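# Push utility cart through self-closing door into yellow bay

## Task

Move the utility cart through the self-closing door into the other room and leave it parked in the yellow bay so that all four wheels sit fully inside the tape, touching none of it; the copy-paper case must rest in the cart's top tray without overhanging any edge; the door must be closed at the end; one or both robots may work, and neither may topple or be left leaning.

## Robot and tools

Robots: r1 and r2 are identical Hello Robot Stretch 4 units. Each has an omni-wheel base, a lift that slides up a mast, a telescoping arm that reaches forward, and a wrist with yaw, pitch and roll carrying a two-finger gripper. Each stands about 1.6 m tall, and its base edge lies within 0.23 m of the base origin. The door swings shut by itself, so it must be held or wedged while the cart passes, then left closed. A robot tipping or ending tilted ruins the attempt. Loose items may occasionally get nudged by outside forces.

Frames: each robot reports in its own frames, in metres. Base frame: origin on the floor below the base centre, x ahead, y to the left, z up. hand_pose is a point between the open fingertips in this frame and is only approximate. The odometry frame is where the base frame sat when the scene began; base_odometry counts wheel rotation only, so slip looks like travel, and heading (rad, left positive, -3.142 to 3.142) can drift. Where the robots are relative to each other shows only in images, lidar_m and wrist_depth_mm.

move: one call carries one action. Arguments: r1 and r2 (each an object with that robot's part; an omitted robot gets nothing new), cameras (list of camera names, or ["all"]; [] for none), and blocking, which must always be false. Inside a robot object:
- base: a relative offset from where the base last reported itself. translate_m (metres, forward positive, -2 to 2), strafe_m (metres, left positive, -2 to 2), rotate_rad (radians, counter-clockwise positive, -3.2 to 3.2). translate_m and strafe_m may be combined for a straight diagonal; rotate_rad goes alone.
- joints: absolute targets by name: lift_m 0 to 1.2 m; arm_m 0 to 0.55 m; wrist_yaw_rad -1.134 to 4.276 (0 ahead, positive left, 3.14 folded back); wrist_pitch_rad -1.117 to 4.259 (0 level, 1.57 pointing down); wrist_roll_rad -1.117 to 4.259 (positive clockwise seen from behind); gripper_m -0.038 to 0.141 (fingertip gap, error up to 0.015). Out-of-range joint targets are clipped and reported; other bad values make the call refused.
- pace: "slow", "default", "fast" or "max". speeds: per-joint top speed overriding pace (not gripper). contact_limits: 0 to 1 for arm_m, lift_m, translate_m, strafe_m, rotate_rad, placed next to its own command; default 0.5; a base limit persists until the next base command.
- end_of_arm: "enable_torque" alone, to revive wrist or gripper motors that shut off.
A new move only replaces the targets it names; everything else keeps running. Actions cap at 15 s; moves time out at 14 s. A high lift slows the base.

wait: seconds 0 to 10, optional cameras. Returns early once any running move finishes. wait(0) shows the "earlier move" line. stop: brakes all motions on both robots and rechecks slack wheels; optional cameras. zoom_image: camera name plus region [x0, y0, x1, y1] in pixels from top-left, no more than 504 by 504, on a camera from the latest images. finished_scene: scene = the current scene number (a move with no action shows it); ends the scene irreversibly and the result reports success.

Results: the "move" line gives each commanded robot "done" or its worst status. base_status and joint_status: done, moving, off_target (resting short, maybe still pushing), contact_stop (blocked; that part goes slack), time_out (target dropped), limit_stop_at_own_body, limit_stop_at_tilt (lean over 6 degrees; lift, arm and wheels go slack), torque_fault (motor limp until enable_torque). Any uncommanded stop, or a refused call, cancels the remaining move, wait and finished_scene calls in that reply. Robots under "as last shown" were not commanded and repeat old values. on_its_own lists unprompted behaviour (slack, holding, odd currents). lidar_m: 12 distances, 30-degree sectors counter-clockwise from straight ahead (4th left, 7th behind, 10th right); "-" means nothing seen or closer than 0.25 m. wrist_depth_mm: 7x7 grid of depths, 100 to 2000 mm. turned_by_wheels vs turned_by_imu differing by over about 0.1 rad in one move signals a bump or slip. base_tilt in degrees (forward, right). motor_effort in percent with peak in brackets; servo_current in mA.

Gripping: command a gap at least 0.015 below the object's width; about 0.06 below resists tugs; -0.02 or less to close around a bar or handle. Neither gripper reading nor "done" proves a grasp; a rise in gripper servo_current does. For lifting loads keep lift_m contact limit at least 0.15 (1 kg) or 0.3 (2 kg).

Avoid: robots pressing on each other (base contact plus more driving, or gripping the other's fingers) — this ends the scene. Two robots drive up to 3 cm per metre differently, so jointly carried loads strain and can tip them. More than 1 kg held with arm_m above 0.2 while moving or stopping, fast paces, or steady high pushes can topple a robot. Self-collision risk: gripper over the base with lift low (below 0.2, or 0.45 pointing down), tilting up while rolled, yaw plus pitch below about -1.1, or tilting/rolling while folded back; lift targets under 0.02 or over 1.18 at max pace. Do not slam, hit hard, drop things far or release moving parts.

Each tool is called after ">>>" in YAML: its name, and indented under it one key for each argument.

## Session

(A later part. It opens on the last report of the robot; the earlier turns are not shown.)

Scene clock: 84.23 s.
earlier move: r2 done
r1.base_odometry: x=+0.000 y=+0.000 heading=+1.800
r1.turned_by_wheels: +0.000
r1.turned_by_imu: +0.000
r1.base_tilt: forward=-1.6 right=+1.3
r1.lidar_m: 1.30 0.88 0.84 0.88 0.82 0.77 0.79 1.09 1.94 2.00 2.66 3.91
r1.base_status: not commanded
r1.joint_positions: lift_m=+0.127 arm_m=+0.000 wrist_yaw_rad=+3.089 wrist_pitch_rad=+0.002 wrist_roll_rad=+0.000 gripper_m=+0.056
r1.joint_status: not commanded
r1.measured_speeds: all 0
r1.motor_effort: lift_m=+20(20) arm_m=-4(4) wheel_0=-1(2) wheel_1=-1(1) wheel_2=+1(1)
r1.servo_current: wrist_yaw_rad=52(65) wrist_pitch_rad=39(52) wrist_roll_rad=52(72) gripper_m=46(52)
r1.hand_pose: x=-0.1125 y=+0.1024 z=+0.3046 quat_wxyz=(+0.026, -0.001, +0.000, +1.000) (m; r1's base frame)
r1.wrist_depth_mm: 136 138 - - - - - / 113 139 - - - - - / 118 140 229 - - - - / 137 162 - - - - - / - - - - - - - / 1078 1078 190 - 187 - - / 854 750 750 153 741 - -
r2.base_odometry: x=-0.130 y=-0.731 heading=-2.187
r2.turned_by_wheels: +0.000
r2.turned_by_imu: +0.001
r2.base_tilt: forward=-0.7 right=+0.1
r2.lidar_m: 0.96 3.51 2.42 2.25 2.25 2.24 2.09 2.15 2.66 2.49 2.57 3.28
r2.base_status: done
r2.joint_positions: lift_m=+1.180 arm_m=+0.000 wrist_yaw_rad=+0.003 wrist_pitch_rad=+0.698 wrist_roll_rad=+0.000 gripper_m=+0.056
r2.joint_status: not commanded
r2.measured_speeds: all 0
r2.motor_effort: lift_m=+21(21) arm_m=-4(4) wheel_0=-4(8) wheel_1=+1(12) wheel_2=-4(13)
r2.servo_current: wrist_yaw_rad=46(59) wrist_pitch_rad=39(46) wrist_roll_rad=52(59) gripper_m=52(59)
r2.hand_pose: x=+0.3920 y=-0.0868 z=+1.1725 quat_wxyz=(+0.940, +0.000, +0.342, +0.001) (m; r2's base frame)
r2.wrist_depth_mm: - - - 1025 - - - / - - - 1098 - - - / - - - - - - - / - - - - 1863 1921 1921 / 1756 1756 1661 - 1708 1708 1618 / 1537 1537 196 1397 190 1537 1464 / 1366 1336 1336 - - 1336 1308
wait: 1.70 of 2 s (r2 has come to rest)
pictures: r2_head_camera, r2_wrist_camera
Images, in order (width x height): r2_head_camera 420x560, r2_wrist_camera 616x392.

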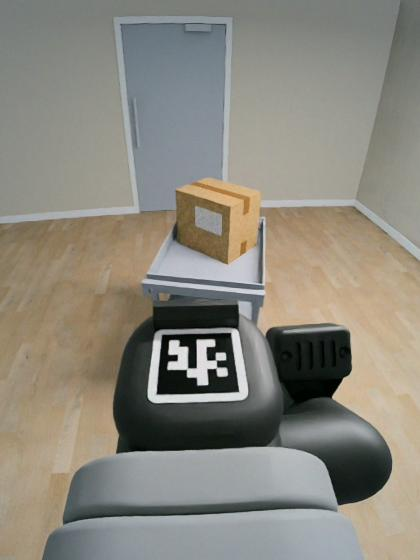

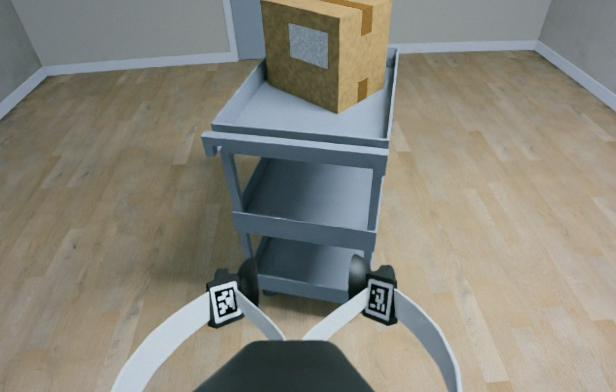

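>>> move:
  blocking: false
  r2: {"joints":{"lift_m":0.72,"wrist_pitch_rad":0.0,"wrist_roll_rad":1.57,"gripper_m":0.1},"pace":"fast"}

>>> wait:
  seconds: 2.5
  cameras: ["r2_wrist_camera","r2_head_camera","r2_head_left_camera","r2_head_right_camera"]

Scene clock: 101.87 s.
move: r2 moving
r1: as last shown
r1.lidar_m: 1.29 0.88 0.83 0.86 0.83 0.77 0.80 1.05 1.94 1.98 2.66 3.90
r1.motor_effort: lift_m=+20(20) arm_m=-4(4) wheel_0=-1(1) wheel_1=-1(1) wheel_2=+1(1)
r1.servo_current: wrist_yaw_rad=46(65) wrist_pitch_rad=39(46) wrist_roll_rad=52(65) gripper_m=39(46)
r1.wrist_depth_mm: 136 139 - - - - - / 114 139 - - - - - / 118 140 229 - - - - / 137 162 - - - - - / - - - - - - - / 1098 1098 190 - 187 - - / 831 759 759 153 741 - -
r2.base_odometry: x=-0.130 y=-0.731 heading=-2.187
r2.turned_by_wheels: +0.000
r2.turned_by_imu: +0.000
r2.base_tilt: forward=-0.7 right=+0.0
r2.lidar_m: 0.95 3.49 2.40 2.21 2.28 2.23 2.08 2.12 2.64 2.49 2.57 3.33
r2.base_status: not commanded
r2.joint_positions: lift_m=+1.117 arm_m=+0.000 wrist_yaw_rad=+0.003 wrist_pitch_rad=+0.100 wrist_roll_rad=+0.642 gripper_m=+0.075
r2.joint_status: lift_m moving; wrist_pitch_rad moving; wrist_roll_rad moving; gripper_m moving
r2.measured_speeds: translate_m=+0.000 strafe_m=+0.000 rotate_rad=+0.000 lift_m=-0.243 arm_m=+0.000 wrist_yaw_rad=+0.000 wrist_pitch_rad=-1.542 wrist_roll_rad=+1.820
r2.motor_effort: lift_m=+10(21) arm_m=-4(4) wheel_0=-4(4) wheel_1=+1(2) wheel_2=-4(4)
r2.servo_current: wrist_yaw_rad=39(59) wrist_pitch_rad=156(182) wrist_roll_rad=91(111) gripper_m=85(85)
r2.hand_pose: x=+0.4581 y=-0.0867 z=+1.2665 quat_wxyz=(+0.948, +0.315, +0.048, -0.015) (m; r2's base frame)
r2.wrist_depth_mm: - - - - - - - / - - - - - - - / - - - - - - - / - - - - - - - / - - - 1205 1098 - 1863 / - - 190 1255 188 1808 1618 / - - - - - - 1397
pictures: none

Scene clock: 103.60 s.
earlier move: r2 done
r1.base_odometry: x=+0.000 y=+0.000 heading=+1.800
r1.turned_by_wheels: +0.000
r1.turned_by_imu: +0.000
r1.base_tilt: forward=-1.6 right=+1.3
r1.lidar_m: 1.31 0.89 0.83 0.88 0.84 0.77 0.80 1.08 1.93 1.97 2.63 3.90
r1.base_status: not commanded
r1.joint_positions: lift_m=+0.127 arm_m=+0.000 wrist_yaw_rad=+3.089 wrist_pitch_rad=+0.002 wrist_roll_rad=+0.000 gripper_m=+0.056
r1.joint_status: not commanded
r1.measured_speeds: all 0
r1.motor_effort: lift_m=+20(20) arm_m=-4(4) wheel_0=-1(1) wheel_1=-1(1) wheel_2=+1(1)
r1.servo_current: wrist_yaw_rad=46(65) wrist_pitch_rad=46(52) wrist_roll_rad=52(72) gripper_m=39(46)
r1.hand_pose: x=-0.1125 y=+0.1024 z=+0.3046 quat_wxyz=(+0.026, -0.001, +0.000, +1.000) (m; r1's base frame)
r1.wrist_depth_mm: 136 139 - - - - - / 113 139 - - - - - / 117 140 229 - - - - / 137 162 - - - - - / - - - - - - - / 1078 1078 190 - 187 - - / 842 741 759 153 741 - -
r2.base_odometry: x=-0.130 y=-0.731 heading=-2.187
r2.turned_by_wheels: +0.000
r2.turned_by_imu: +0.000
r2.base_tilt: forward=-0.7 right=+0.1
r2.lidar_m: 0.94 3.47 2.43 2.23 2.29 2.25 2.11 2.11 2.65 2.46 2.54 3.29
r2.base_status: not commanded
r2.joint_positions: lift_m=+0.720 arm_m=+0.000 wrist_yaw_rad=+0.003 wrist_pitch_rad=+0.008 wrist_roll_rad=+1.568 gripper_m=+0.100
r2.joint_status: all done
r2.measured_speeds: all 0
r2.motor_effort: lift_m=+14(21) arm_m=-4(4) wheel_0=-3(4) wheel_1=+1(2) wheel_2=-3(4)
r2.servo_current: wrist_yaw_rad=33(65) wrist_pitch_rad=52(182) wrist_roll_rad=39(111) gripper_m=52(85)
r2.hand_pose: x=+0.4595 y=-0.0867 z=+0.8962 quat_wxyz=(+0.708, +0.706, +0.004, -0.002) (m; r2's base frame)
r2.wrist_depth_mm: - - - - - 1708 1205 / - - - - - 1708 1205 / - - - 1160 - 768 - / - - - 1025 - 798 - / - - - 1160 - 809 - / - - 193 - 193 1464 1182 / - - - - - 1921 1229
wait: 1.73 of 2.5 s (r2 has come to rest)
pictures: r2_head_camera, r2_head_left_camera, r2_head_right_camera, r2_wrist_camera
Images, in order (width x height): r2_head_camera 420x560, r2_head_left_camera 420x672, r2_head_right_camera 420x672, r2_wrist_camera 616x392.

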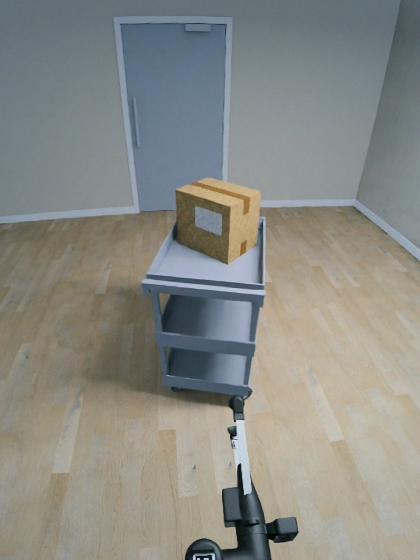

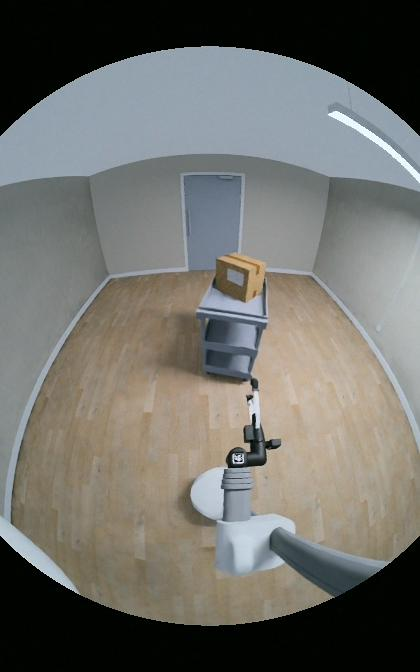

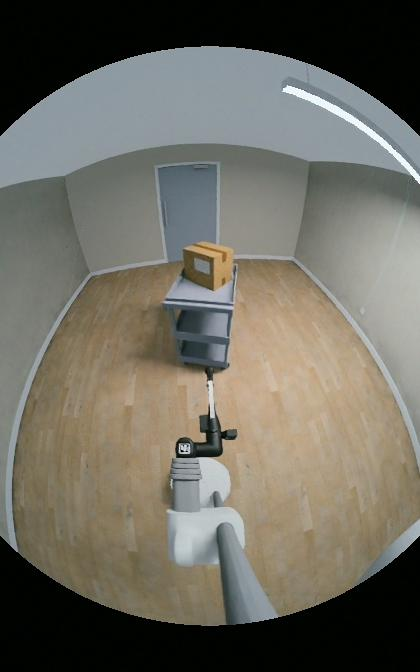

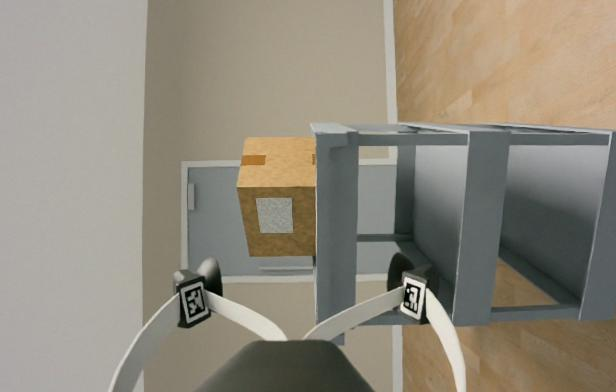

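>>> move:
  blocking: false
  r2: {"base":{"strafe_m":0.03,"translate_m":0.36},"joints":{"lift_m":0.662,"gripper_m":0.141}}

>>> wait:
  seconds: 3
  cameras: ["r2_wrist_camera","r2_head_camera"]

>>> zoom_image:
  camera: "r2_head_camera"
  region: [100, 220, 320, 500]

Scene clock: 116.27 s.
move: r2 moving
r1: as last shown
r1.lidar_m: 1.30 0.91 0.84 0.84 0.80 0.78 0.78 1.06 1.95 2.01 2.62 3.92
r1.servo_current: wrist_yaw_rad=52(59) wrist_pitch_rad=33(46) wrist_roll_rad=59(59) gripper_m=39(46)
r1.wrist_depth_mm: 136 138 - - - - - / 113 139 - - - - - / 118 140 229 - - - - / 137 161 - - - - - / - - - - - - - / 1078 1078 190 - 187 - - / 831 750 759 153 741 - -
r2.base_odometry: x=-0.146 y=-0.758 heading=-2.187
r2.turned_by_wheels: +0.000
r2.turned_by_imu: +0.001
r2.base_tilt: forward=-0.7 right=+0.1
r2.lidar_m: 0.91 3.48 2.43 2.22 2.26 2.28 2.13 2.17 2.67 2.48 2.52 0.96
r2.base_status: translate_m moving; strafe_m moving
r2.joint_positions: lift_m=+0.684 arm_m=+0.000 wrist_yaw_rad=+0.003 wrist_pitch_rad=+0.008 wrist_roll_rad=+1.568 gripper_m=+0.115
r2.joint_status: lift_m moving; gripper_m moving
r2.measured_speeds: translate_m=+0.122 strafe_m=+0.011 rotate_rad=+0.002 lift_m=-0.119 arm_m=+0.000 wrist_yaw_rad=+0.000 wrist_pitch_rad=+0.000 wrist_roll_rad=+0.000
r2.motor_effort: lift_m=+13(15) arm_m=-4(4) wheel_0=+5(10) wheel_1=+6(9) wheel_2=-12(14)
r2.servo_current: wrist_yaw_rad=46(59) wrist_pitch_rad=52(59) wrist_roll_rad=39(59) gripper_m=91(91)
r2.hand_pose: x=+0.4595 y=-0.0867 z=+0.8595 quat_wxyz=(+0.708, +0.706, +0.004, -0.002) (m; r2's base frame)
r2.wrist_depth_mm: - - - - - 1661 1160 / - - - - - 1708 1182 / - - - 1138 - 750 - / - - - 976 - 768 - / - - - 788 - 778 - / - - 201 798 194 1430 1160 / - - - - - 1756 1182
pictures: none

Scene clock: 118.47 s.
earlier move: r2 done
r1.base_odometry: x=+0.000 y=+0.000 heading=+1.800
r1.turned_by_wheels: +0.000
r1.turned_by_imu: +0.000
r1.base_tilt: forward=-1.6 right=+1.3
r1.lidar_m: 1.32 0.89 0.82 0.86 0.82 0.78 0.78 1.07 1.93 2.01 2.64 3.89
r1.base_status: not commanded
r1.joint_positions: lift_m=+0.127 arm_m=+0.000 wrist_yaw_rad=+3.089 wrist_pitch_rad=+0.002 wrist_roll_rad=+0.000 gripper_m=+0.056
r1.joint_status: not commanded
r1.measured_speeds: all 0
r1.motor_effort: lift_m=+20(20) arm_m=-4(4) wheel_0=+0(1) wheel_1=-1(1) wheel_2=+1(1)
r1.servo_current: wrist_yaw_rad=33(65) wrist_pitch_rad=39(52) wrist_roll_rad=52(78) gripper_m=39(52)
r1.hand_pose: x=-0.1125 y=+0.1024 z=+0.3046 quat_wxyz=(+0.026, -0.001, +0.000, +1.000) (m; r1's base frame)
r1.wrist_depth_mm: 136 138 - - - - - / 113 139 - - - - - / 117 140 230 - - - - / 137 161 - - - - - / - - - - - - - / 1098 1078 190 - 187 - - / 854 750 741 153 741 - -
r2.base_odometry: x=-0.314 y=-1.042 heading=-2.187
r2.turned_by_wheels: +0.000
r2.turned_by_imu: +0.001
r2.base_tilt: forward=-0.7 right=+0.1
r2.lidar_m: 0.59 3.41 2.44 2.23 2.29 2.66 2.47 2.51 2.64 2.48 2.58 0.60
r2.base_status: done
r2.joint_positions: lift_m=+0.662 arm_m=+0.000 wrist_yaw_rad=+0.003 wrist_pitch_rad=+0.008 wrist_roll_rad=+1.568 gripper_m=+0.141
r2.joint_status: all done
r2.measured_speeds: all 0
r2.motor_effort: lift_m=+14(16) arm_m=-4(4) wheel_0=+2(11) wheel_1=+4(10) wheel_2=-4(14)
r2.servo_current: wrist_yaw_rad=39(65) wrist_pitch_rad=52(59) wrist_roll_rad=33(59) gripper_m=52(117)
r2.hand_pose: x=+0.4595 y=-0.0867 z=+0.8382 quat_wxyz=(+0.708, +0.706, +0.004, -0.002) (m; r2's base frame)
r2.wrist_depth_mm: - - - - - 1661 1138 / - - - 402 413 413 410 / - - 707 415 - - 421 / - - 691 433 - - 436 / - - 831 455 - - 459 / - - - 399 - 190 473 / - - - - - 1661 488
wait: 2.20 of 3 s (r2 has come to rest)
pictures: r2_head_camera, r2_wrist_camera
Images, in order (width x height): r2_head_camera 420x560, r2_wrist_camera 616x392.

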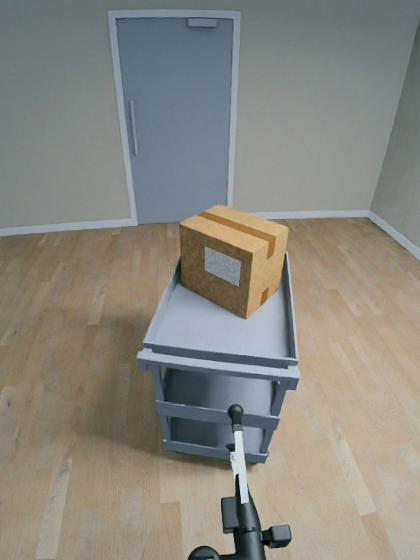

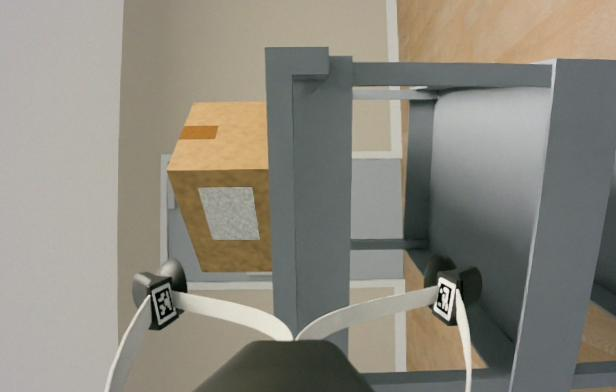

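Scaled by 1.800 from the camera's 420x560 image, which has a finer 1200x1600 frame.

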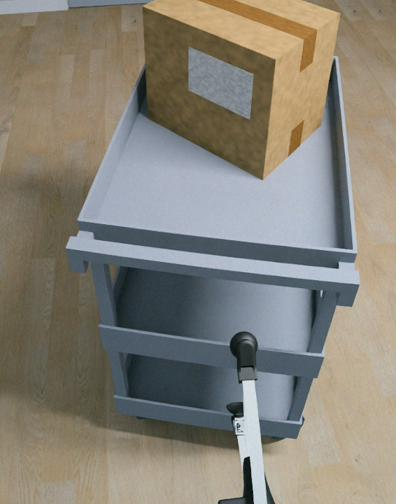

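>>> move:
  blocking: false
  r2: {"base":{"strafe_m":0.14,"translate_m":0.04}}

>>> wait:
  seconds: 2
  cameras: []

>>> move:
  blocking: false
  r2: {"base":{"rotate_rad":-0.22}}

>>> wait:
  seconds: 1.5
  cameras: ["r2_wrist_camera","r2_head_camera"]

Scene clock: 148.03 s.
move: r2 moving
r1: as last shown
r1.lidar_m: 1.29 0.90 0.83 0.89 0.84 0.76 0.80 1.06 1.94 2.02 2.66 3.90
r1.servo_current: wrist_yaw_rad=65(65) wrist_pitch_rad=39(46) wrist_roll_rad=39(65) gripper_m=46(46)
r1.wrist_depth_mm: 136 138 - - - - - / 113 139 - - - - - / 118 140 229 - - - - / 137 162 - - - - - / - - - - - - - / 1078 1078 190 - 187 - - / 842 750 759 154 750 - -
r2.base_odometry: x=-0.294 y=-1.067 heading=-2.188
r2.turned_by_wheels: +0.000
r2.turned_by_imu: +0.000
r2.base_tilt: forward=-0.7 right=+0.0
r2.lidar_m: 0.58 3.39 2.38 2.22 2.25 2.66 2.46 2.53 2.70 2.52 2.57 0.59
r2.base_status: translate_m moving; strafe_m moving
r2.joint_positions: lift_m=+0.662 arm_m=+0.000 wrist_yaw_rad=+0.003 wrist_pitch_rad=+0.008 wrist_roll_rad=+1.568 gripper_m=+0.141
r2.joint_status: not commanded
r2.measured_speeds: translate_m=+0.034 strafe_m=+0.120 rotate_rad=+0.003 lift_m=+0.000 arm_m=+0.000 wrist_yaw_rad=+0.000 wrist_pitch_rad=+0.000 wrist_roll_rad=+0.000
r2.motor_effort: lift_m=+14(14) arm_m=-4(4) wheel_0=-5(10) wheel_1=+11(11) wheel_2=-7(9)
r2.servo_current: wrist_yaw_rad=39(59) wrist_pitch_rad=52(59) wrist_roll_rad=46(65) gripper_m=52(52)
r2.hand_pose: x=+0.4595 y=-0.0867 z=+0.8382 quat_wxyz=(+0.708, +0.706, +0.004, -0.002) (m; r2's base frame)
r2.wrist_depth_mm: - - - 399 - 1576 1078 / - - - 402 - 407 407 / - - 683 418 - - 424 / - - 707 427 - - 433 / - - 820 445 - - 452 / - - - 399 - 190 469 / - - - - - 500 484
pictures: none

Scene clock: 149.33 s.
earlier move: r2 done
r1.base_odometry: x=+0.000 y=+0.000 heading=+1.800
r1.turned_by_wheels: +0.000
r1.turned_by_imu: +0.000
r1.base_tilt: forward=-1.5 right=+1.3
r1.lidar_m: 1.28 0.91 0.82 0.87 0.82 0.77 0.81 1.07 1.92 2.00 2.66 3.91
r1.base_status: not commanded
r1.joint_positions: lift_m=+0.127 arm_m=+0.000 wrist_yaw_rad=+3.089 wrist_pitch_rad=+0.002 wrist_roll_rad=+0.000 gripper_m=+0.056
r1.joint_status: not commanded
r1.measured_speeds: all 0
r1.motor_effort: lift_m=+20(20) arm_m=-4(4) wheel_0=-1(1) wheel_1=-1(1) wheel_2=+1(1)
r1.servo_current: wrist_yaw_rad=46(72) wrist_pitch_rad=39(46) wrist_roll_rad=39(72) gripper_m=52(52)
r1.hand_pose: x=-0.1125 y=+0.1024 z=+0.3046 quat_wxyz=(+0.026, -0.001, +0.000, +1.000) (m; r1's base frame)
r1.wrist_depth_mm: 136 138 - - - - - / 113 139 - - - - - / 117 139 229 - - - - / 137 162 - - - - - / - - - - - - - / 1078 1098 191 - 187 - - / 842 741 750 153 741 - -
r2.base_odometry: x=-0.223 y=-1.155 heading=-2.188
r2.turned_by_wheels: +0.000
r2.turned_by_imu: +0.000
r2.base_tilt: forward=-0.7 right=+0.0
r2.lidar_m: 0.58 3.31 2.28 2.11 2.14 2.70 2.51 2.57 2.82 2.63 2.71 0.59
r2.base_status: done
r2.joint_positions: lift_m=+0.662 arm_m=+0.000 wrist_yaw_rad=+0.003 wrist_pitch_rad=+0.008 wrist_roll_rad=+1.568 gripper_m=+0.141
r2.joint_status: not commanded
r2.measured_speeds: all 0
r2.motor_effort: lift_m=+14(14) arm_m=-4(4) wheel_0=-3(11) wheel_1=+2(12) wheel_2=-6(9)
r2.servo_current: wrist_yaw_rad=52(59) wrist_pitch_rad=52(59) wrist_roll_rad=59(65) gripper_m=59(59)
r2.hand_pose: x=+0.4595 y=-0.0867 z=+0.8382 quat_wxyz=(+0.708, +0.706, +0.004, -0.002) (m; r2's base frame)
r2.wrist_depth_mm: - - - 377 - - - / - - 640 394 - - 399 / - - 676 407 - - 410 / - - 778 418 - - 424 / - - - 436 - 559 442 / - - - 384 459 462 462 / - - - - - 1808 1160
wait: 1.30 of 2 s (r2 has come to rest)
pictures: none
No camera images: "cameras" was empty.

Scene clock: 149.83 s.
move: r2 moving
r1: as last shown
r1.base_tilt: forward=-1.6 right=+1.3
r1.lidar_m: 1.28 0.89 0.84 0.87 0.84 0.77 0.79 1.09 1.94 2.01 2.63 3.90
r1.servo_current: wrist_yaw_rad=52(59) wrist_pitch_rad=46(46) wrist_roll_rad=46(65) gripper_m=33(46)
r1.wrist_depth_mm: 136 139 - - - - - / 113 139 - - - - - / 118 140 229 - - - - / 137 162 - - - - - / - - - - - - - / 1098 1078 190 - 187 - - / 842 750 750 153 741 - -
r2.base_odometry: x=-0.223 y=-1.155 heading=-2.381
r2.turned_by_wheels: -0.193
r2.turned_by_imu: -0.188
r2.base_tilt: forward=-0.7 right=+0.1
r2.lidar_m: 0.60 3.24 2.49 2.13 2.11 2.47 2.50 2.53 2.90 2.64 2.64 0.63
r2.base_status: rotate_rad moving
r2.joint_positions: lift_m=+0.662 arm_m=+0.000 wrist_yaw_rad=+0.002 wrist_pitch_rad=+0.008 wrist_roll_rad=+1.568 gripper_m=+0.141
r2.joint_status: not commanded
r2.measured_speeds: translate_m=+0.000 strafe_m=-0.001 rotate_rad=-0.358 lift_m=+0.000 arm_m=+0.000 wrist_yaw_rad=+0.000 wrist_pitch_rad=+0.000 wrist_roll_rad=+0.000
r2.motor_effort: lift_m=+14(14) arm_m=-4(4) wheel_0=+6(10) wheel_1=+3(10) wheel_2=+6(11)
r2.servo_current: wrist_yaw_rad=39(65) wrist_pitch_rad=52(52) wrist_roll_rad=52(59) gripper_m=52(59)
r2.hand_pose: x=+0.4595 y=-0.0867 z=+0.8382 quat_wxyz=(+0.708, +0.706, +0.004, -0.002) (m; r2's base frame)
r2.wrist_depth_mm: - - - - - 1618 1138 / - - - 427 - 439 430 / - - 798 433 - - 433 / - - 683 433 - - 439 / - - 741 436 - - 442 / - - 788 375 200 188 439 / - - - - - 1983 445
pictures: none

Scene clock: 150.30 s.
earlier move: r2 done
r1.base_odometry: x=+0.000 y=+0.000 heading=+1.800
r1.turned_by_wheels: +0.000
r1.turned_by_imu: +0.000
r1.base_tilt: forward=-1.6 right=+1.3
r1.lidar_m: 1.29 0.88 0.83 0.87 0.80 0.78 0.79 1.06 1.94 1.99 2.65 3.89
r1.base_status: not commanded
r1.joint_positions: lift_m=+0.127 arm_m=+0.000 wrist_yaw_rad=+3.089 wrist_pitch_rad=+0.002 wrist_roll_rad=+0.000 gripper_m=+0.056
r1.joint_status: not commanded
r1.measured_speeds: all 0
r1.motor_effort: lift_m=+20(20) arm_m=-4(4) wheel_0=-1(1) wheel_1=-1(1) wheel_2=+1(1)
r1.servo_current: wrist_yaw_rad=39(65) wrist_pitch_rad=52(52) wrist_roll_rad=65(65) gripper_m=46(46)
r1.hand_pose: x=-0.1125 y=+0.1024 z=+0.3046 quat_wxyz=(+0.026, -0.001, +0.000, +1.000) (m; r1's base frame)
r1.wrist_depth_mm: 136 139 - - - - - / 113 139 - - - - - / 118 140 229 - - - - / 137 162 - - - - - / - - - - - - - / 1098 1078 189 - 187 - - / 854 750 750 153 741 - -
r2.base_odometry: x=-0.223 y=-1.155 heading=-2.407
r2.turned_by_wheels: -0.026
r2.turned_by_imu: -0.025
r2.base_tilt: forward=-0.7 right=+0.1
r2.lidar_m: 0.57 0.64 2.53 2.13 2.11 2.37 2.50 2.51 2.84 2.63 2.63 0.62
r2.base_status: done
r2.joint_positions: lift_m=+0.662 arm_m=+0.000 wrist_yaw_rad=+0.002 wrist_pitch_rad=+0.008 wrist_roll_rad=+1.568 gripper_m=+0.141
r2.joint_status: not commanded
r2.measured_speeds: all 0
r2.motor_effort: lift_m=+14(14) arm_m=-4(4) wheel_0=+3(10) wheel_1=+2(10) wheel_2=+3(11)
r2.servo_current: wrist_yaw_rad=39(65) wrist_pitch_rad=52(52) wrist_roll_rad=59(59) gripper_m=46(59)
r2.hand_pose: x=+0.4595 y=-0.0867 z=+0.8382 quat_wxyz=(+0.708, +0.706, +0.004, -0.002) (m; r2's base frame)
r2.wrist_depth_mm: - - - - - 1661 1138 / - - - 379 - 1576 442 / - - - 439 - - 439 / - - 676 439 - - 442 / - - 715 439 - - 442 / - - 768 379 212 186 439 / - - - - - - 439
wait: 0.47 of 1.5 s (r2 has come to rest)
pictures: r2_head_camera, r2_wrist_camera
Images, in order (width x height): r2_head_camera 420x560, r2_wrist_camera 616x392.

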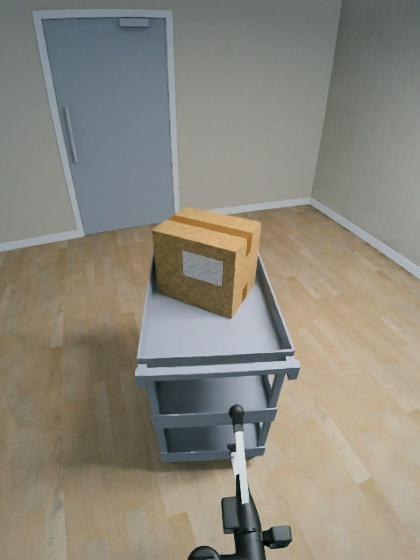

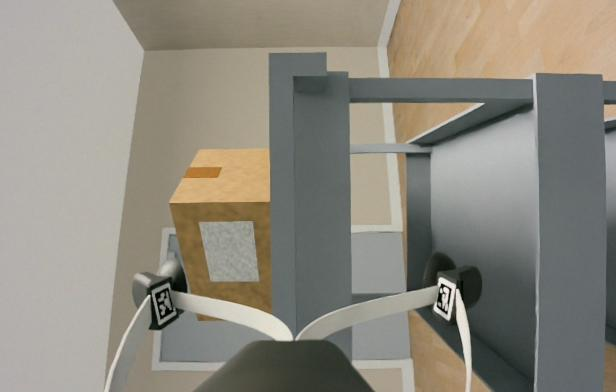

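>>> move:
  blocking: false
  r2: {"base":{"translate_m":0.12,"strafe_m":0.012},"pace":"slow"}

>>> wait:
  seconds: 2.5
  cameras: ["r2_wrist_camera","r2_head_camera"]

>>> zoom_image:
  camera: "r2_head_camera"
  region: [100, 280, 320, 560]

Scene clock: 160.57 s.
move: r2 moving
r1: as last shown
r1.lidar_m: 1.29 0.90 0.83 0.88 0.81 0.77 0.79 1.08 1.96 1.99 2.65 3.92
r1.servo_current: wrist_yaw_rad=65(65) wrist_pitch_rad=46(46) wrist_roll_rad=33(72) gripper_m=46(46)
r1.wrist_depth_mm: 136 139 - - - - - / 114 139 - - - - - / 118 140 229 - - - - / 137 162 - - - - - / - - - - - - - / 1078 1078 190 - 187 - - / 831 759 759 153 750 - -
r2.base_odometry: x=-0.231 y=-1.164 heading=-2.407
r2.turned_by_wheels: +0.000
r2.turned_by_imu: +0.001
r2.base_tilt: forward=-0.7 right=+0.1
r2.lidar_m: 0.57 0.62 2.55 2.13 2.12 2.37 2.51 2.50 2.91 2.61 2.61 0.62
r2.base_status: translate_m moving; strafe_m moving
r2.joint_positions: lift_m=+0.662 arm_m=+0.000 wrist_yaw_rad=+0.002 wrist_pitch_rad=+0.008 wrist_roll_rad=+1.568 gripper_m=+0.141
r2.joint_status: not commanded
r2.measured_speeds: translate_m=+0.048 strafe_m=+0.005 rotate_rad=-0.002 lift_m=+0.000 arm_m=+0.000 wrist_yaw_rad=+0.000 wrist_pitch_rad=+0.000 wrist_roll_rad=+0.000
r2.motor_effort: lift_m=+14(14) arm_m=-4(4) wheel_0=+7(11) wheel_1=+8(8) wheel_2=-8(10)
r2.servo_current: wrist_yaw_rad=33(65) wrist_pitch_rad=46(59) wrist_roll_rad=46(52) gripper_m=46(59)
r2.hand_pose: x=+0.4595 y=-0.0867 z=+0.8382 quat_wxyz=(+0.708, +0.706, +0.004, -0.002) (m; r2's base frame)
r2.wrist_depth_mm: - - - - - 1661 1118 / - - - 375 - 627 430 / - - - 424 - - 427 / - - 668 427 - - 427 / - - 699 430 - - 430 / - - 741 368 211 186 430 / - - - - - - 430
pictures: none

Scene clock: 162.57 s.
earlier move: r2 done
r1.base_odometry: x=+0.000 y=+0.000 heading=+1.800
r1.turned_by_wheels: +0.000
r1.turned_by_imu: +0.000
r1.base_tilt: forward=-1.6 right=+1.3
r1.lidar_m: 1.30 0.88 0.84 0.86 0.82 0.76 0.80 1.10 1.94 1.99 2.64 3.92
r1.base_status: not commanded
r1.joint_positions: lift_m=+0.127 arm_m=+0.000 wrist_yaw_rad=+3.089 wrist_pitch_rad=+0.002 wrist_roll_rad=+0.000 gripper_m=+0.056
r1.joint_status: not commanded
r1.measured_speeds: all 0
r1.motor_effort: lift_m=+20(20) arm_m=-4(4) wheel_0=-1(2) wheel_1=-1(1) wheel_2=+1(1)
r1.servo_current: wrist_yaw_rad=59(65) wrist_pitch_rad=39(52) wrist_roll_rad=59(72) gripper_m=46(52)
r1.hand_pose: x=-0.1125 y=+0.1024 z=+0.3046 quat_wxyz=(+0.026, -0.001, +0.000, +1.000) (m; r1's base frame)
r1.wrist_depth_mm: 136 139 - - - - - / 113 139 - - - - - / 118 140 229 - - - - / 137 162 - - - - - / - - - - - - - / 1098 1098 190 - 187 - - / 842 759 750 153 750 - -
r2.base_odometry: x=-0.304 y=-1.244 heading=-2.407
r2.turned_by_wheels: +0.000
r2.turned_by_imu: +0.000
r2.base_tilt: forward=-0.7 right=+0.0
r2.lidar_m: 0.47 0.50 2.53 2.16 2.15 2.40 2.62 2.62 3.00 2.62 2.60 0.51
r2.base_status: done
r2.joint_positions: lift_m=+0.662 arm_m=+0.000 wrist_yaw_rad=+0.002 wrist_pitch_rad=+0.008 wrist_roll_rad=+1.568 gripper_m=+0.141
r2.joint_status: not commanded
r2.measured_speeds: all 0
r2.motor_effort: lift_m=+14(14) arm_m=-4(4) wheel_0=+3(11) wheel_1=+6(8) wheel_2=-7(11)
r2.servo_current: wrist_yaw_rad=52(65) wrist_pitch_rad=59(59) wrist_roll_rad=59(59) gripper_m=52(59)
r2.hand_pose: x=+0.4595 y=-0.0867 z=+0.8382 quat_wxyz=(+0.708, +0.706, +0.004, -0.002) (m; r2's base frame)
r2.wrist_depth_mm: - - - 272 325 329 1042 / - - - 319 - 1537 449 / - - 723 320 - - - / - - 554 320 - - - / - - 574 320 - - - / - - 627 260 211 186 - / - - - - - - -
wait: 2.00 of 2.5 s (r2 has come to rest)
pictures: r2_head_camera, r2_wrist_camera
Images, in order (width x height): r2_head_camera 420x560, r2_wrist_camera 616x392.

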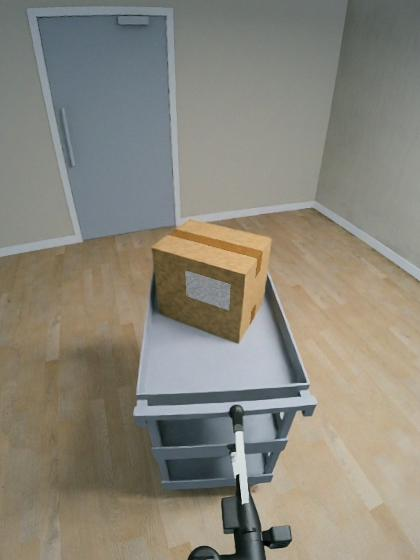

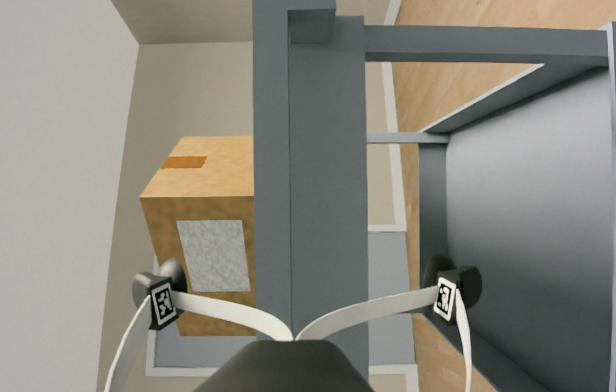

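Scaled by 1.800 from the camera's 420x560 image, which has a finer 1200x1600 frame.

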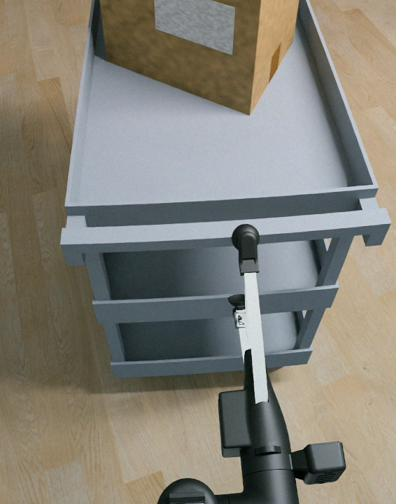

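>>> move:
  blocking: false
  r2: {"base":{"translate_m":0.06},"joints":{"lift_m":0.683},"pace":"slow","contact_limits":{"translate_m":0.2}}

>>> wait:
  seconds: 2
  cameras: ["r2_wrist_camera","r2_head_camera"]

>>> zoom_image:
  camera: "r2_head_camera"
  region: [100, 340, 320, 560]

Scene clock: 176.80 s.
move: r2 moving
r1: as last shown
r1.lidar_m: 1.30 0.89 0.80 0.87 0.83 0.76 0.80 1.07 1.94 1.99 2.60 3.90
r1.motor_effort: lift_m=+20(20) arm_m=-4(4) wheel_0=-1(1) wheel_1=-1(1) wheel_2=+1(1)
r1.servo_current: wrist_yaw_rad=59(59) wrist_pitch_rad=39(46) wrist_roll_rad=59(59) gripper_m=46(46)
r1.wrist_depth_mm: 136 139 - - - - - / 113 139 - - - - - / 118 139 229 - - - - / 137 162 - - - - - / - - - - - - - / 1078 1098 190 - 188 - - / 831 741 750 154 732 - -
r2.base_odometry: x=-0.313 y=-1.253 heading=-2.407
r2.turned_by_wheels: +0.000
r2.turned_by_imu: +0.001
r2.base_tilt: forward=-0.6 right=+0.1
r2.lidar_m: 0.45 0.49 2.56 2.14 2.14 2.40 2.66 2.64 3.01 2.60 2.59 0.51
r2.base_status: translate_m moving
r2.joint_positions: lift_m=+0.681 arm_m=+0.000 wrist_yaw_rad=+0.002 wrist_pitch_rad=+0.008 wrist_roll_rad=+1.568 gripper_m=+0.141
r2.joint_status: lift_m moving
r2.measured_speeds: translate_m=+0.048 strafe_m=+0.000 rotate_rad=-0.001 lift_m=+0.032 arm_m=+0.000 wrist_yaw_rad=+0.000 wrist_pitch_rad=+0.000 wrist_roll_rad=+0.000
r2.motor_effort: lift_m=+22(23) arm_m=-4(4) wheel_0=+5(6) wheel_1=+5(7) wheel_2=-9(11)
r2.servo_current: wrist_yaw_rad=39(59) wrist_pitch_rad=46(59) wrist_roll_rad=33(52) gripper_m=52(52)
r2.contact_limits: translate_m 0.2
r2.hand_pose: x=+0.4595 y=-0.0867 z=+0.8565 quat_wxyz=(+0.708, +0.706, +0.004, -0.002) (m; r2's base frame)
r2.wrist_depth_mm: - - - 272 315 320 317 / - - - 310 309 1708 500 / - - 707 309 309 891 - / - - 549 310 310 904 - / - - 574 309 309 891 - / - - 621 250 211 186 - / - - - - - - -
pictures: none

Scene clock: 178.13 s.
earlier move: r2 done
r1.base_odometry: x=+0.000 y=+0.000 heading=+1.800
r1.turned_by_wheels: +0.000
r1.turned_by_imu: +0.000
r1.base_tilt: forward=-1.6 right=+1.3
r1.lidar_m: 1.31 0.88 0.83 0.87 0.84 0.77 0.80 1.07 1.94 1.98 2.63 3.92
r1.base_status: not commanded
r1.joint_positions: lift_m=+0.127 arm_m=+0.000 wrist_yaw_rad=+3.089 wrist_pitch_rad=+0.002 wrist_roll_rad=+0.000 gripper_m=+0.056
r1.joint_status: not commanded
r1.measured_speeds: all 0
r1.motor_effort: lift_m=+20(20) arm_m=-4(4) wheel_0=+0(1) wheel_1=-1(1) wheel_2=+1(1)
r1.servo_current: wrist_yaw_rad=46(65) wrist_pitch_rad=46(52) wrist_roll_rad=46(65) gripper_m=46(46)
r1.hand_pose: x=-0.1125 y=+0.1024 z=+0.3046 quat_wxyz=(+0.026, -0.001, +0.000, +1.000) (m; r1's base frame)
r1.wrist_depth_mm: 136 138 - - - - - / 113 139 - - - - - / 118 140 229 - - - - / 137 162 - - - - - / - - - - - - - / 1078 1098 190 - 187 - - / 842 750 750 153 750 - -
r2.base_odometry: x=-0.348 y=-1.284 heading=-2.407
r2.turned_by_wheels: +0.000
r2.turned_by_imu: +0.000
r2.base_tilt: forward=-0.7 right=+0.1
r2.lidar_m: 0.41 0.46 2.59 2.17 2.15 2.44 2.69 2.68 3.05 2.57 2.60 0.45
r2.base_status: done
r2.joint_positions: lift_m=+0.683 arm_m=+0.000 wrist_yaw_rad=+0.002 wrist_pitch_rad=+0.008 wrist_roll_rad=+1.568 gripper_m=+0.141
r2.joint_status: all done
r2.measured_speeds: all 0
r2.motor_effort: lift_m=+21(23) arm_m=-4(4) wheel_0=+4(9) wheel_1=+4(7) wheel_2=-5(11)
r2.servo_current: wrist_yaw_rad=52(65) wrist_pitch_rad=59(59) wrist_roll_rad=59(59) gripper_m=52(59)
r2.contact_limits: translate_m 0.2
r2.hand_pose: x=+0.4595 y=-0.0867 z=+0.8587 quat_wxyz=(+0.708, +0.706, +0.004, -0.002) (m; r2's base frame)
r2.wrist_depth_mm: - - - 202 262 1366 291 / - - - 201 260 1708 - / - - 640 200 260 842 - / - - 496 201 260 854 - / - - 521 201 262 831 - / - - 559 201 211 187 - / - - - - - - -
wait: 1.33 of 2 s (r2 has come to rest)
pictures: r2_head_camera, r2_wrist_camera
Images, in order (width x height): r2_head_camera 420x560, r2_wrist_camera 616x392.

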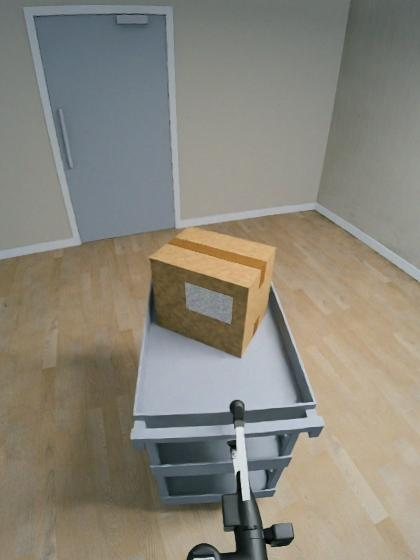

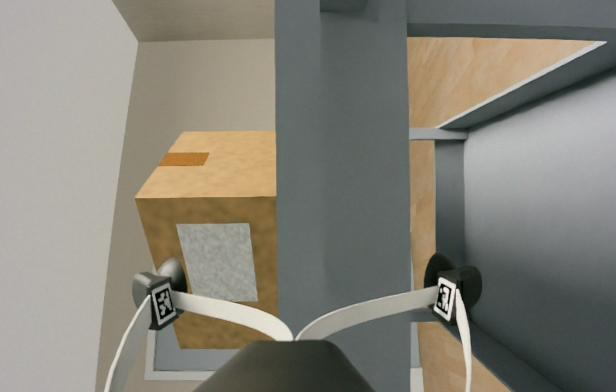

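Scaled by 2.291 from the camera's 420x560 image, which has a finer 1200x1600 frame.

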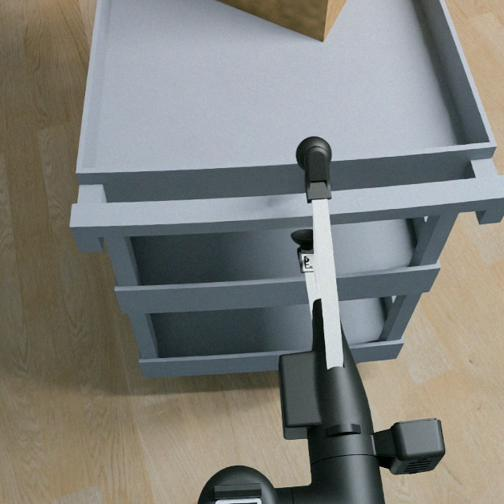

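>>> move:
  blocking: false
  r2: {"base":{"translate_m":0.022},"joints":{"lift_m":0.688},"pace":"slow","contact_limits":{"translate_m":0.2}}

>>> wait:
  seconds: 1.5
  cameras: []

>>> move:
  blocking: false
  r2: {"joints":{"gripper_m":-0.02}}

>>> wait:
  seconds: 2.5
  cameras: ["r2_wrist_camera","r2_head_camera"]

>>> zoom_image:
  camera: "r2_head_camera"
  region: [100, 340, 320, 560]

Scene clock: 184.87 s.
move: r2 moving
r1: as last shown
r1.lidar_m: 1.28 0.89 0.82 0.87 0.84 0.75 0.82 1.08 1.94 2.01 2.64 3.92
r1.motor_effort: lift_m=+20(20) arm_m=-4(4) wheel_0=-1(1) wheel_1=-1(1) wheel_2=+1(1)
r1.servo_current: wrist_yaw_rad=59(65) wrist_pitch_rad=46(52) wrist_roll_rad=59(59) gripper_m=39(46)
r1.wrist_depth_mm: 136 139 - - - - - / 113 139 - - - - - / 118 140 229 - - - - / 137 162 - - - - - / - - - - - - - / 1078 1078 190 - 187 - - / 842 750 750 153 732 - -
r2.base_odometry: x=-0.357 y=-1.293 heading=-2.406
r2.turned_by_wheels: +0.000
r2.turned_by_imu: +0.001
r2.base_tilt: forward=-0.7 right=+0.1
r2.lidar_m: 0.41 0.42 2.60 2.18 2.17 2.44 2.70 2.68 3.07 2.58 2.59 0.44
r2.base_status: translate_m moving
r2.joint_positions: lift_m=+0.688 arm_m=+0.000 wrist_yaw_rad=+0.002 wrist_pitch_rad=+0.008 wrist_roll_rad=+1.568 gripper_m=+0.141
r2.joint_status: lift_m moving
r2.measured_speeds: translate_m=+0.047 strafe_m=+0.000 rotate_rad=+0.001 lift_m=+0.000 arm_m=+0.000 wrist_yaw_rad=+0.000 wrist_pitch_rad=+0.000 wrist_roll_rad=+0.000
r2.motor_effort: lift_m=+20(24) arm_m=-4(4) wheel_0=+4(9) wheel_1=+4(6) wheel_2=-9(10)
r2.servo_current: wrist_yaw_rad=33(52) wrist_pitch_rad=52(52) wrist_roll_rad=52(52) gripper_m=46(52)
r2.contact_limits: translate_m 0.2
r2.hand_pose: x=+0.4595 y=-0.0867 z=+0.8637 quat_wxyz=(+0.708, +0.706, +0.004, -0.002) (m; r2's base frame)
r2.wrist_depth_mm: - - - 189 250 1397 1118 / - - - 250 250 1708 549 / - - 627 251 250 831 - / - - 484 250 250 842 - / - - 512 190 251 842 - / - - 544 190 250 186 - / - - - - - 1863 -
pictures: none

Scene clock: 185.57 s.
earlier move: r2 done
r1.base_odometry: x=+0.000 y=+0.000 heading=+1.800
r1.turned_by_wheels: +0.000
r1.turned_by_imu: +0.000
r1.base_tilt: forward=-1.6 right=+1.3
r1.lidar_m: 1.30 0.89 0.82 0.88 0.81 0.74 0.80 1.09 1.93 2.02 2.66 3.92
r1.base_status: not commanded
r1.joint_positions: lift_m=+0.127 arm_m=+0.000 wrist_yaw_rad=+3.089 wrist_pitch_rad=+0.002 wrist_roll_rad=+0.000 gripper_m=+0.056
r1.joint_status: not commanded
r1.measured_speeds: all 0
r1.motor_effort: lift_m=+20(20) arm_m=-4(4) wheel_0=+0(1) wheel_1=-1(1) wheel_2=+1(1)
r1.servo_current: wrist_yaw_rad=33(65) wrist_pitch_rad=46(52) wrist_roll_rad=52(65) gripper_m=39(46)
r1.hand_pose: x=-0.1125 y=+0.1024 z=+0.3046 quat_wxyz=(+0.026, -0.001, +0.000, +1.000) (m; r1's base frame)
r1.wrist_depth_mm: 136 139 - - - - - / 113 139 - - - - - / 118 140 229 - - - - / 137 161 - - - - - / - - - - - - - / 1078 1098 190 - 188 - - / 842 741 750 153 741 - -
r2.base_odometry: x=-0.364 y=-1.299 heading=-2.406
r2.turned_by_wheels: +0.000
r2.turned_by_imu: +0.000
r2.base_tilt: forward=-0.7 right=+0.0
r2.lidar_m: 0.37 0.40 2.61 2.16 2.15 2.43 2.70 2.70 3.08 2.59 2.59 0.42
r2.base_status: done
r2.joint_positions: lift_m=+0.688 arm_m=+0.000 wrist_yaw_rad=+0.002 wrist_pitch_rad=+0.008 wrist_roll_rad=+1.568 gripper_m=+0.141
r2.joint_status: all done
r2.measured_speeds: all 0
r2.motor_effort: lift_m=+21(24) arm_m=-4(4) wheel_0=+3(9) wheel_1=+5(7) wheel_2=-6(10)
r2.servo_current: wrist_yaw_rad=52(59) wrist_pitch_rad=46(52) wrist_roll_rad=52(59) gripper_m=52(52)
r2.contact_limits: translate_m 0.2
r2.hand_pose: x=+0.4595 y=-0.0867 z=+0.8637 quat_wxyz=(+0.708, +0.706, +0.004, -0.002) (m; r2's base frame)
r2.wrist_depth_mm: - - - 179 240 1537 1138 / - - - 179 239 1708 554 / - - 615 179 239 831 - / - - 473 180 239 831 - / - - 504 179 240 831 - / - - 539 180 240 186 - / - - 615 - 239 1808 -
wait: 0.70 of 1.5 s (r2 has come to rest)
pictures: none
No camera images: "cameras" was empty.

Scene clock: 186.07 s.
move: r2 moving
r1: as last shown
r1.lidar_m: 1.31 0.89 0.83 0.86 0.83 0.77 0.79 1.05 1.95 1.98 2.66 3.89
r1.motor_effort: lift_m=+20(20) arm_m=-4(4) wheel_0=-1(1) wheel_1=-1(1) wheel_2=+1(1)
r1.servo_current: wrist_yaw_rad=46(59) wrist_pitch_rad=52(52) wrist_roll_rad=39(59) gripper_m=39(46)
r1.wrist_depth_mm: 137 139 - - - - - / 113 139 - - - - - / 118 140 229 - - - - / 137 161 - - - - - / - - - - - - - / 1098 1078 190 - 187 - - / 842 750 759 154 732 - -
r2.base_odometry: x=-0.364 y=-1.299 heading=-2.406
r2.turned_by_wheels: +0.000
r2.turned_by_imu: +0.000
r2.base_tilt: forward=-0.7 right=+0.1
r2.lidar_m: 0.38 0.42 2.59 2.18 2.18 2.42 2.72 2.71 3.05 2.58 2.56 0.42
r2.base_status: not commanded
r2.joint_positions: lift_m=+0.688 arm_m=+0.000 wrist_yaw_rad=+0.002 wrist_pitch_rad=+0.008 wrist_roll_rad=+1.568 gripper_m=+0.129
r2.joint_status: gripper_m moving
r2.measured_speeds: all 0
r2.motor_effort: lift_m=+21(22) arm_m=-4(4) wheel_0=+3(3) wheel_1=+5(5) wheel_2=-6(6)
r2.servo_current: wrist_yaw_rad=39(59) wrist_pitch_rad=52(59) wrist_roll_rad=46(59) gripper_m=98(98)
r2.contact_limits: translate_m 0.2
r2.hand_pose: x=+0.4595 y=-0.0867 z=+0.8637 quat_wxyz=(+0.708, +0.706, +0.004, -0.002) (m; r2's base frame)
r2.wrist_depth_mm: - - - 180 239 1618 1138 / - - - 179 240 1708 559 / - - 615 180 240 831 - / - - 473 180 241 842 - / - - 492 179 240 842 - / - - 535 180 219 - - / - - 621 - 239 1863 -
pictures: none

Scene clock: 188.03 s.
earlier move: r2 done
r1.base_odometry: x=+0.000 y=+0.000 heading=+1.800
r1.turned_by_wheels: +0.000
r1.turned_by_imu: +0.000
r1.base_tilt: forward=-1.6 right=+1.3
r1.lidar_m: 1.30 0.88 0.84 0.87 0.84 0.77 0.80 1.05 1.94 2.00 2.67 3.93
r1.base_status: not commanded
r1.joint_positions: lift_m=+0.127 arm_m=+0.000 wrist_yaw_rad=+3.089 wrist_pitch_rad=+0.002 wrist_roll_rad=+0.000 gripper_m=+0.056
r1.joint_status: not commanded
r1.measured_speeds: all 0
r1.motor_effort: lift_m=+20(20) arm_m=-4(4) wheel_0=-1(1) wheel_1=-1(1) wheel_2=+1(1)
r1.servo_current: wrist_yaw_rad=65(65) wrist_pitch_rad=39(52) wrist_roll_rad=33(72) gripper_m=39(46)
r1.hand_pose: x=-0.1125 y=+0.1024 z=+0.3046 quat_wxyz=(+0.026, -0.001, +0.000, +1.000) (m; r1's base frame)
r1.wrist_depth_mm: 136 138 - - - - - / 113 139 - - - - - / 118 139 229 - - - - / 137 162 - - - - - / - - - - - - - / 1078 1078 190 - 187 - - / 842 750 750 153 741 - -
r2.base_odometry: x=-0.364 y=-1.299 heading=-2.406
r2.turned_by_wheels: +0.000
r2.turned_by_imu: +0.000
r2.base_tilt: forward=-0.7 right=+0.1
r2.lidar_m: 0.38 0.43 2.60 2.18 2.16 2.44 2.71 2.71 3.08 2.61 2.57 0.44
r2.base_status: not commanded
r2.joint_positions: lift_m=+0.688 arm_m=+0.000 wrist_yaw_rad=+0.002 wrist_pitch_rad=+0.008 wrist_roll_rad=+1.568 gripper_m=-0.019
r2.joint_status: all done
r2.measured_speeds: all 0
r2.motor_effort: lift_m=+21(22) arm_m=+4(4) wheel_0=+1(3) wheel_1=+4(6) wheel_2=-2(6)
r2.servo_current: wrist_yaw_rad=59(59) wrist_pitch_rad=52(59) wrist_roll_rad=46(65) gripper_m=98(267)
r2.contact_limits: translate_m 0.2
r2.hand_pose: x=+0.4594 y=-0.0869 z=+0.8636 quat_wxyz=(+0.708, +0.706, +0.003, -0.002) (m; r2's base frame)
r2.wrist_depth_mm: - - - 173 233 1661 1160 / - - - 173 233 1576 - / - - 580 174 234 809 - / - 492 466 234 234 831 - / - - 500 175 235 831 - / - - 189 174 180 - - / - - - - 236 - -
wait: 1.97 of 2.5 s (r2 has come to rest)
pictures: r2_head_camera, r2_wrist_camera
Images, in order (width x height): r2_head_camera 420x560, r2_wrist_camera 616x392.

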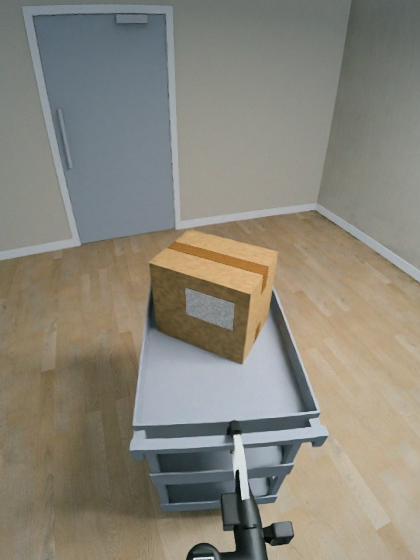

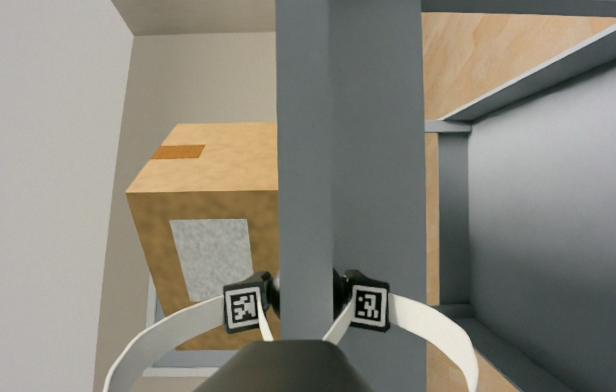

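Scaled by 2.291 from the camera's 420x560 image, which has a finer 1200x1600 frame.

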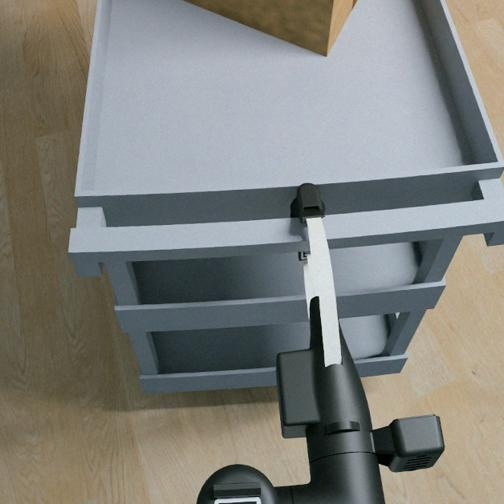

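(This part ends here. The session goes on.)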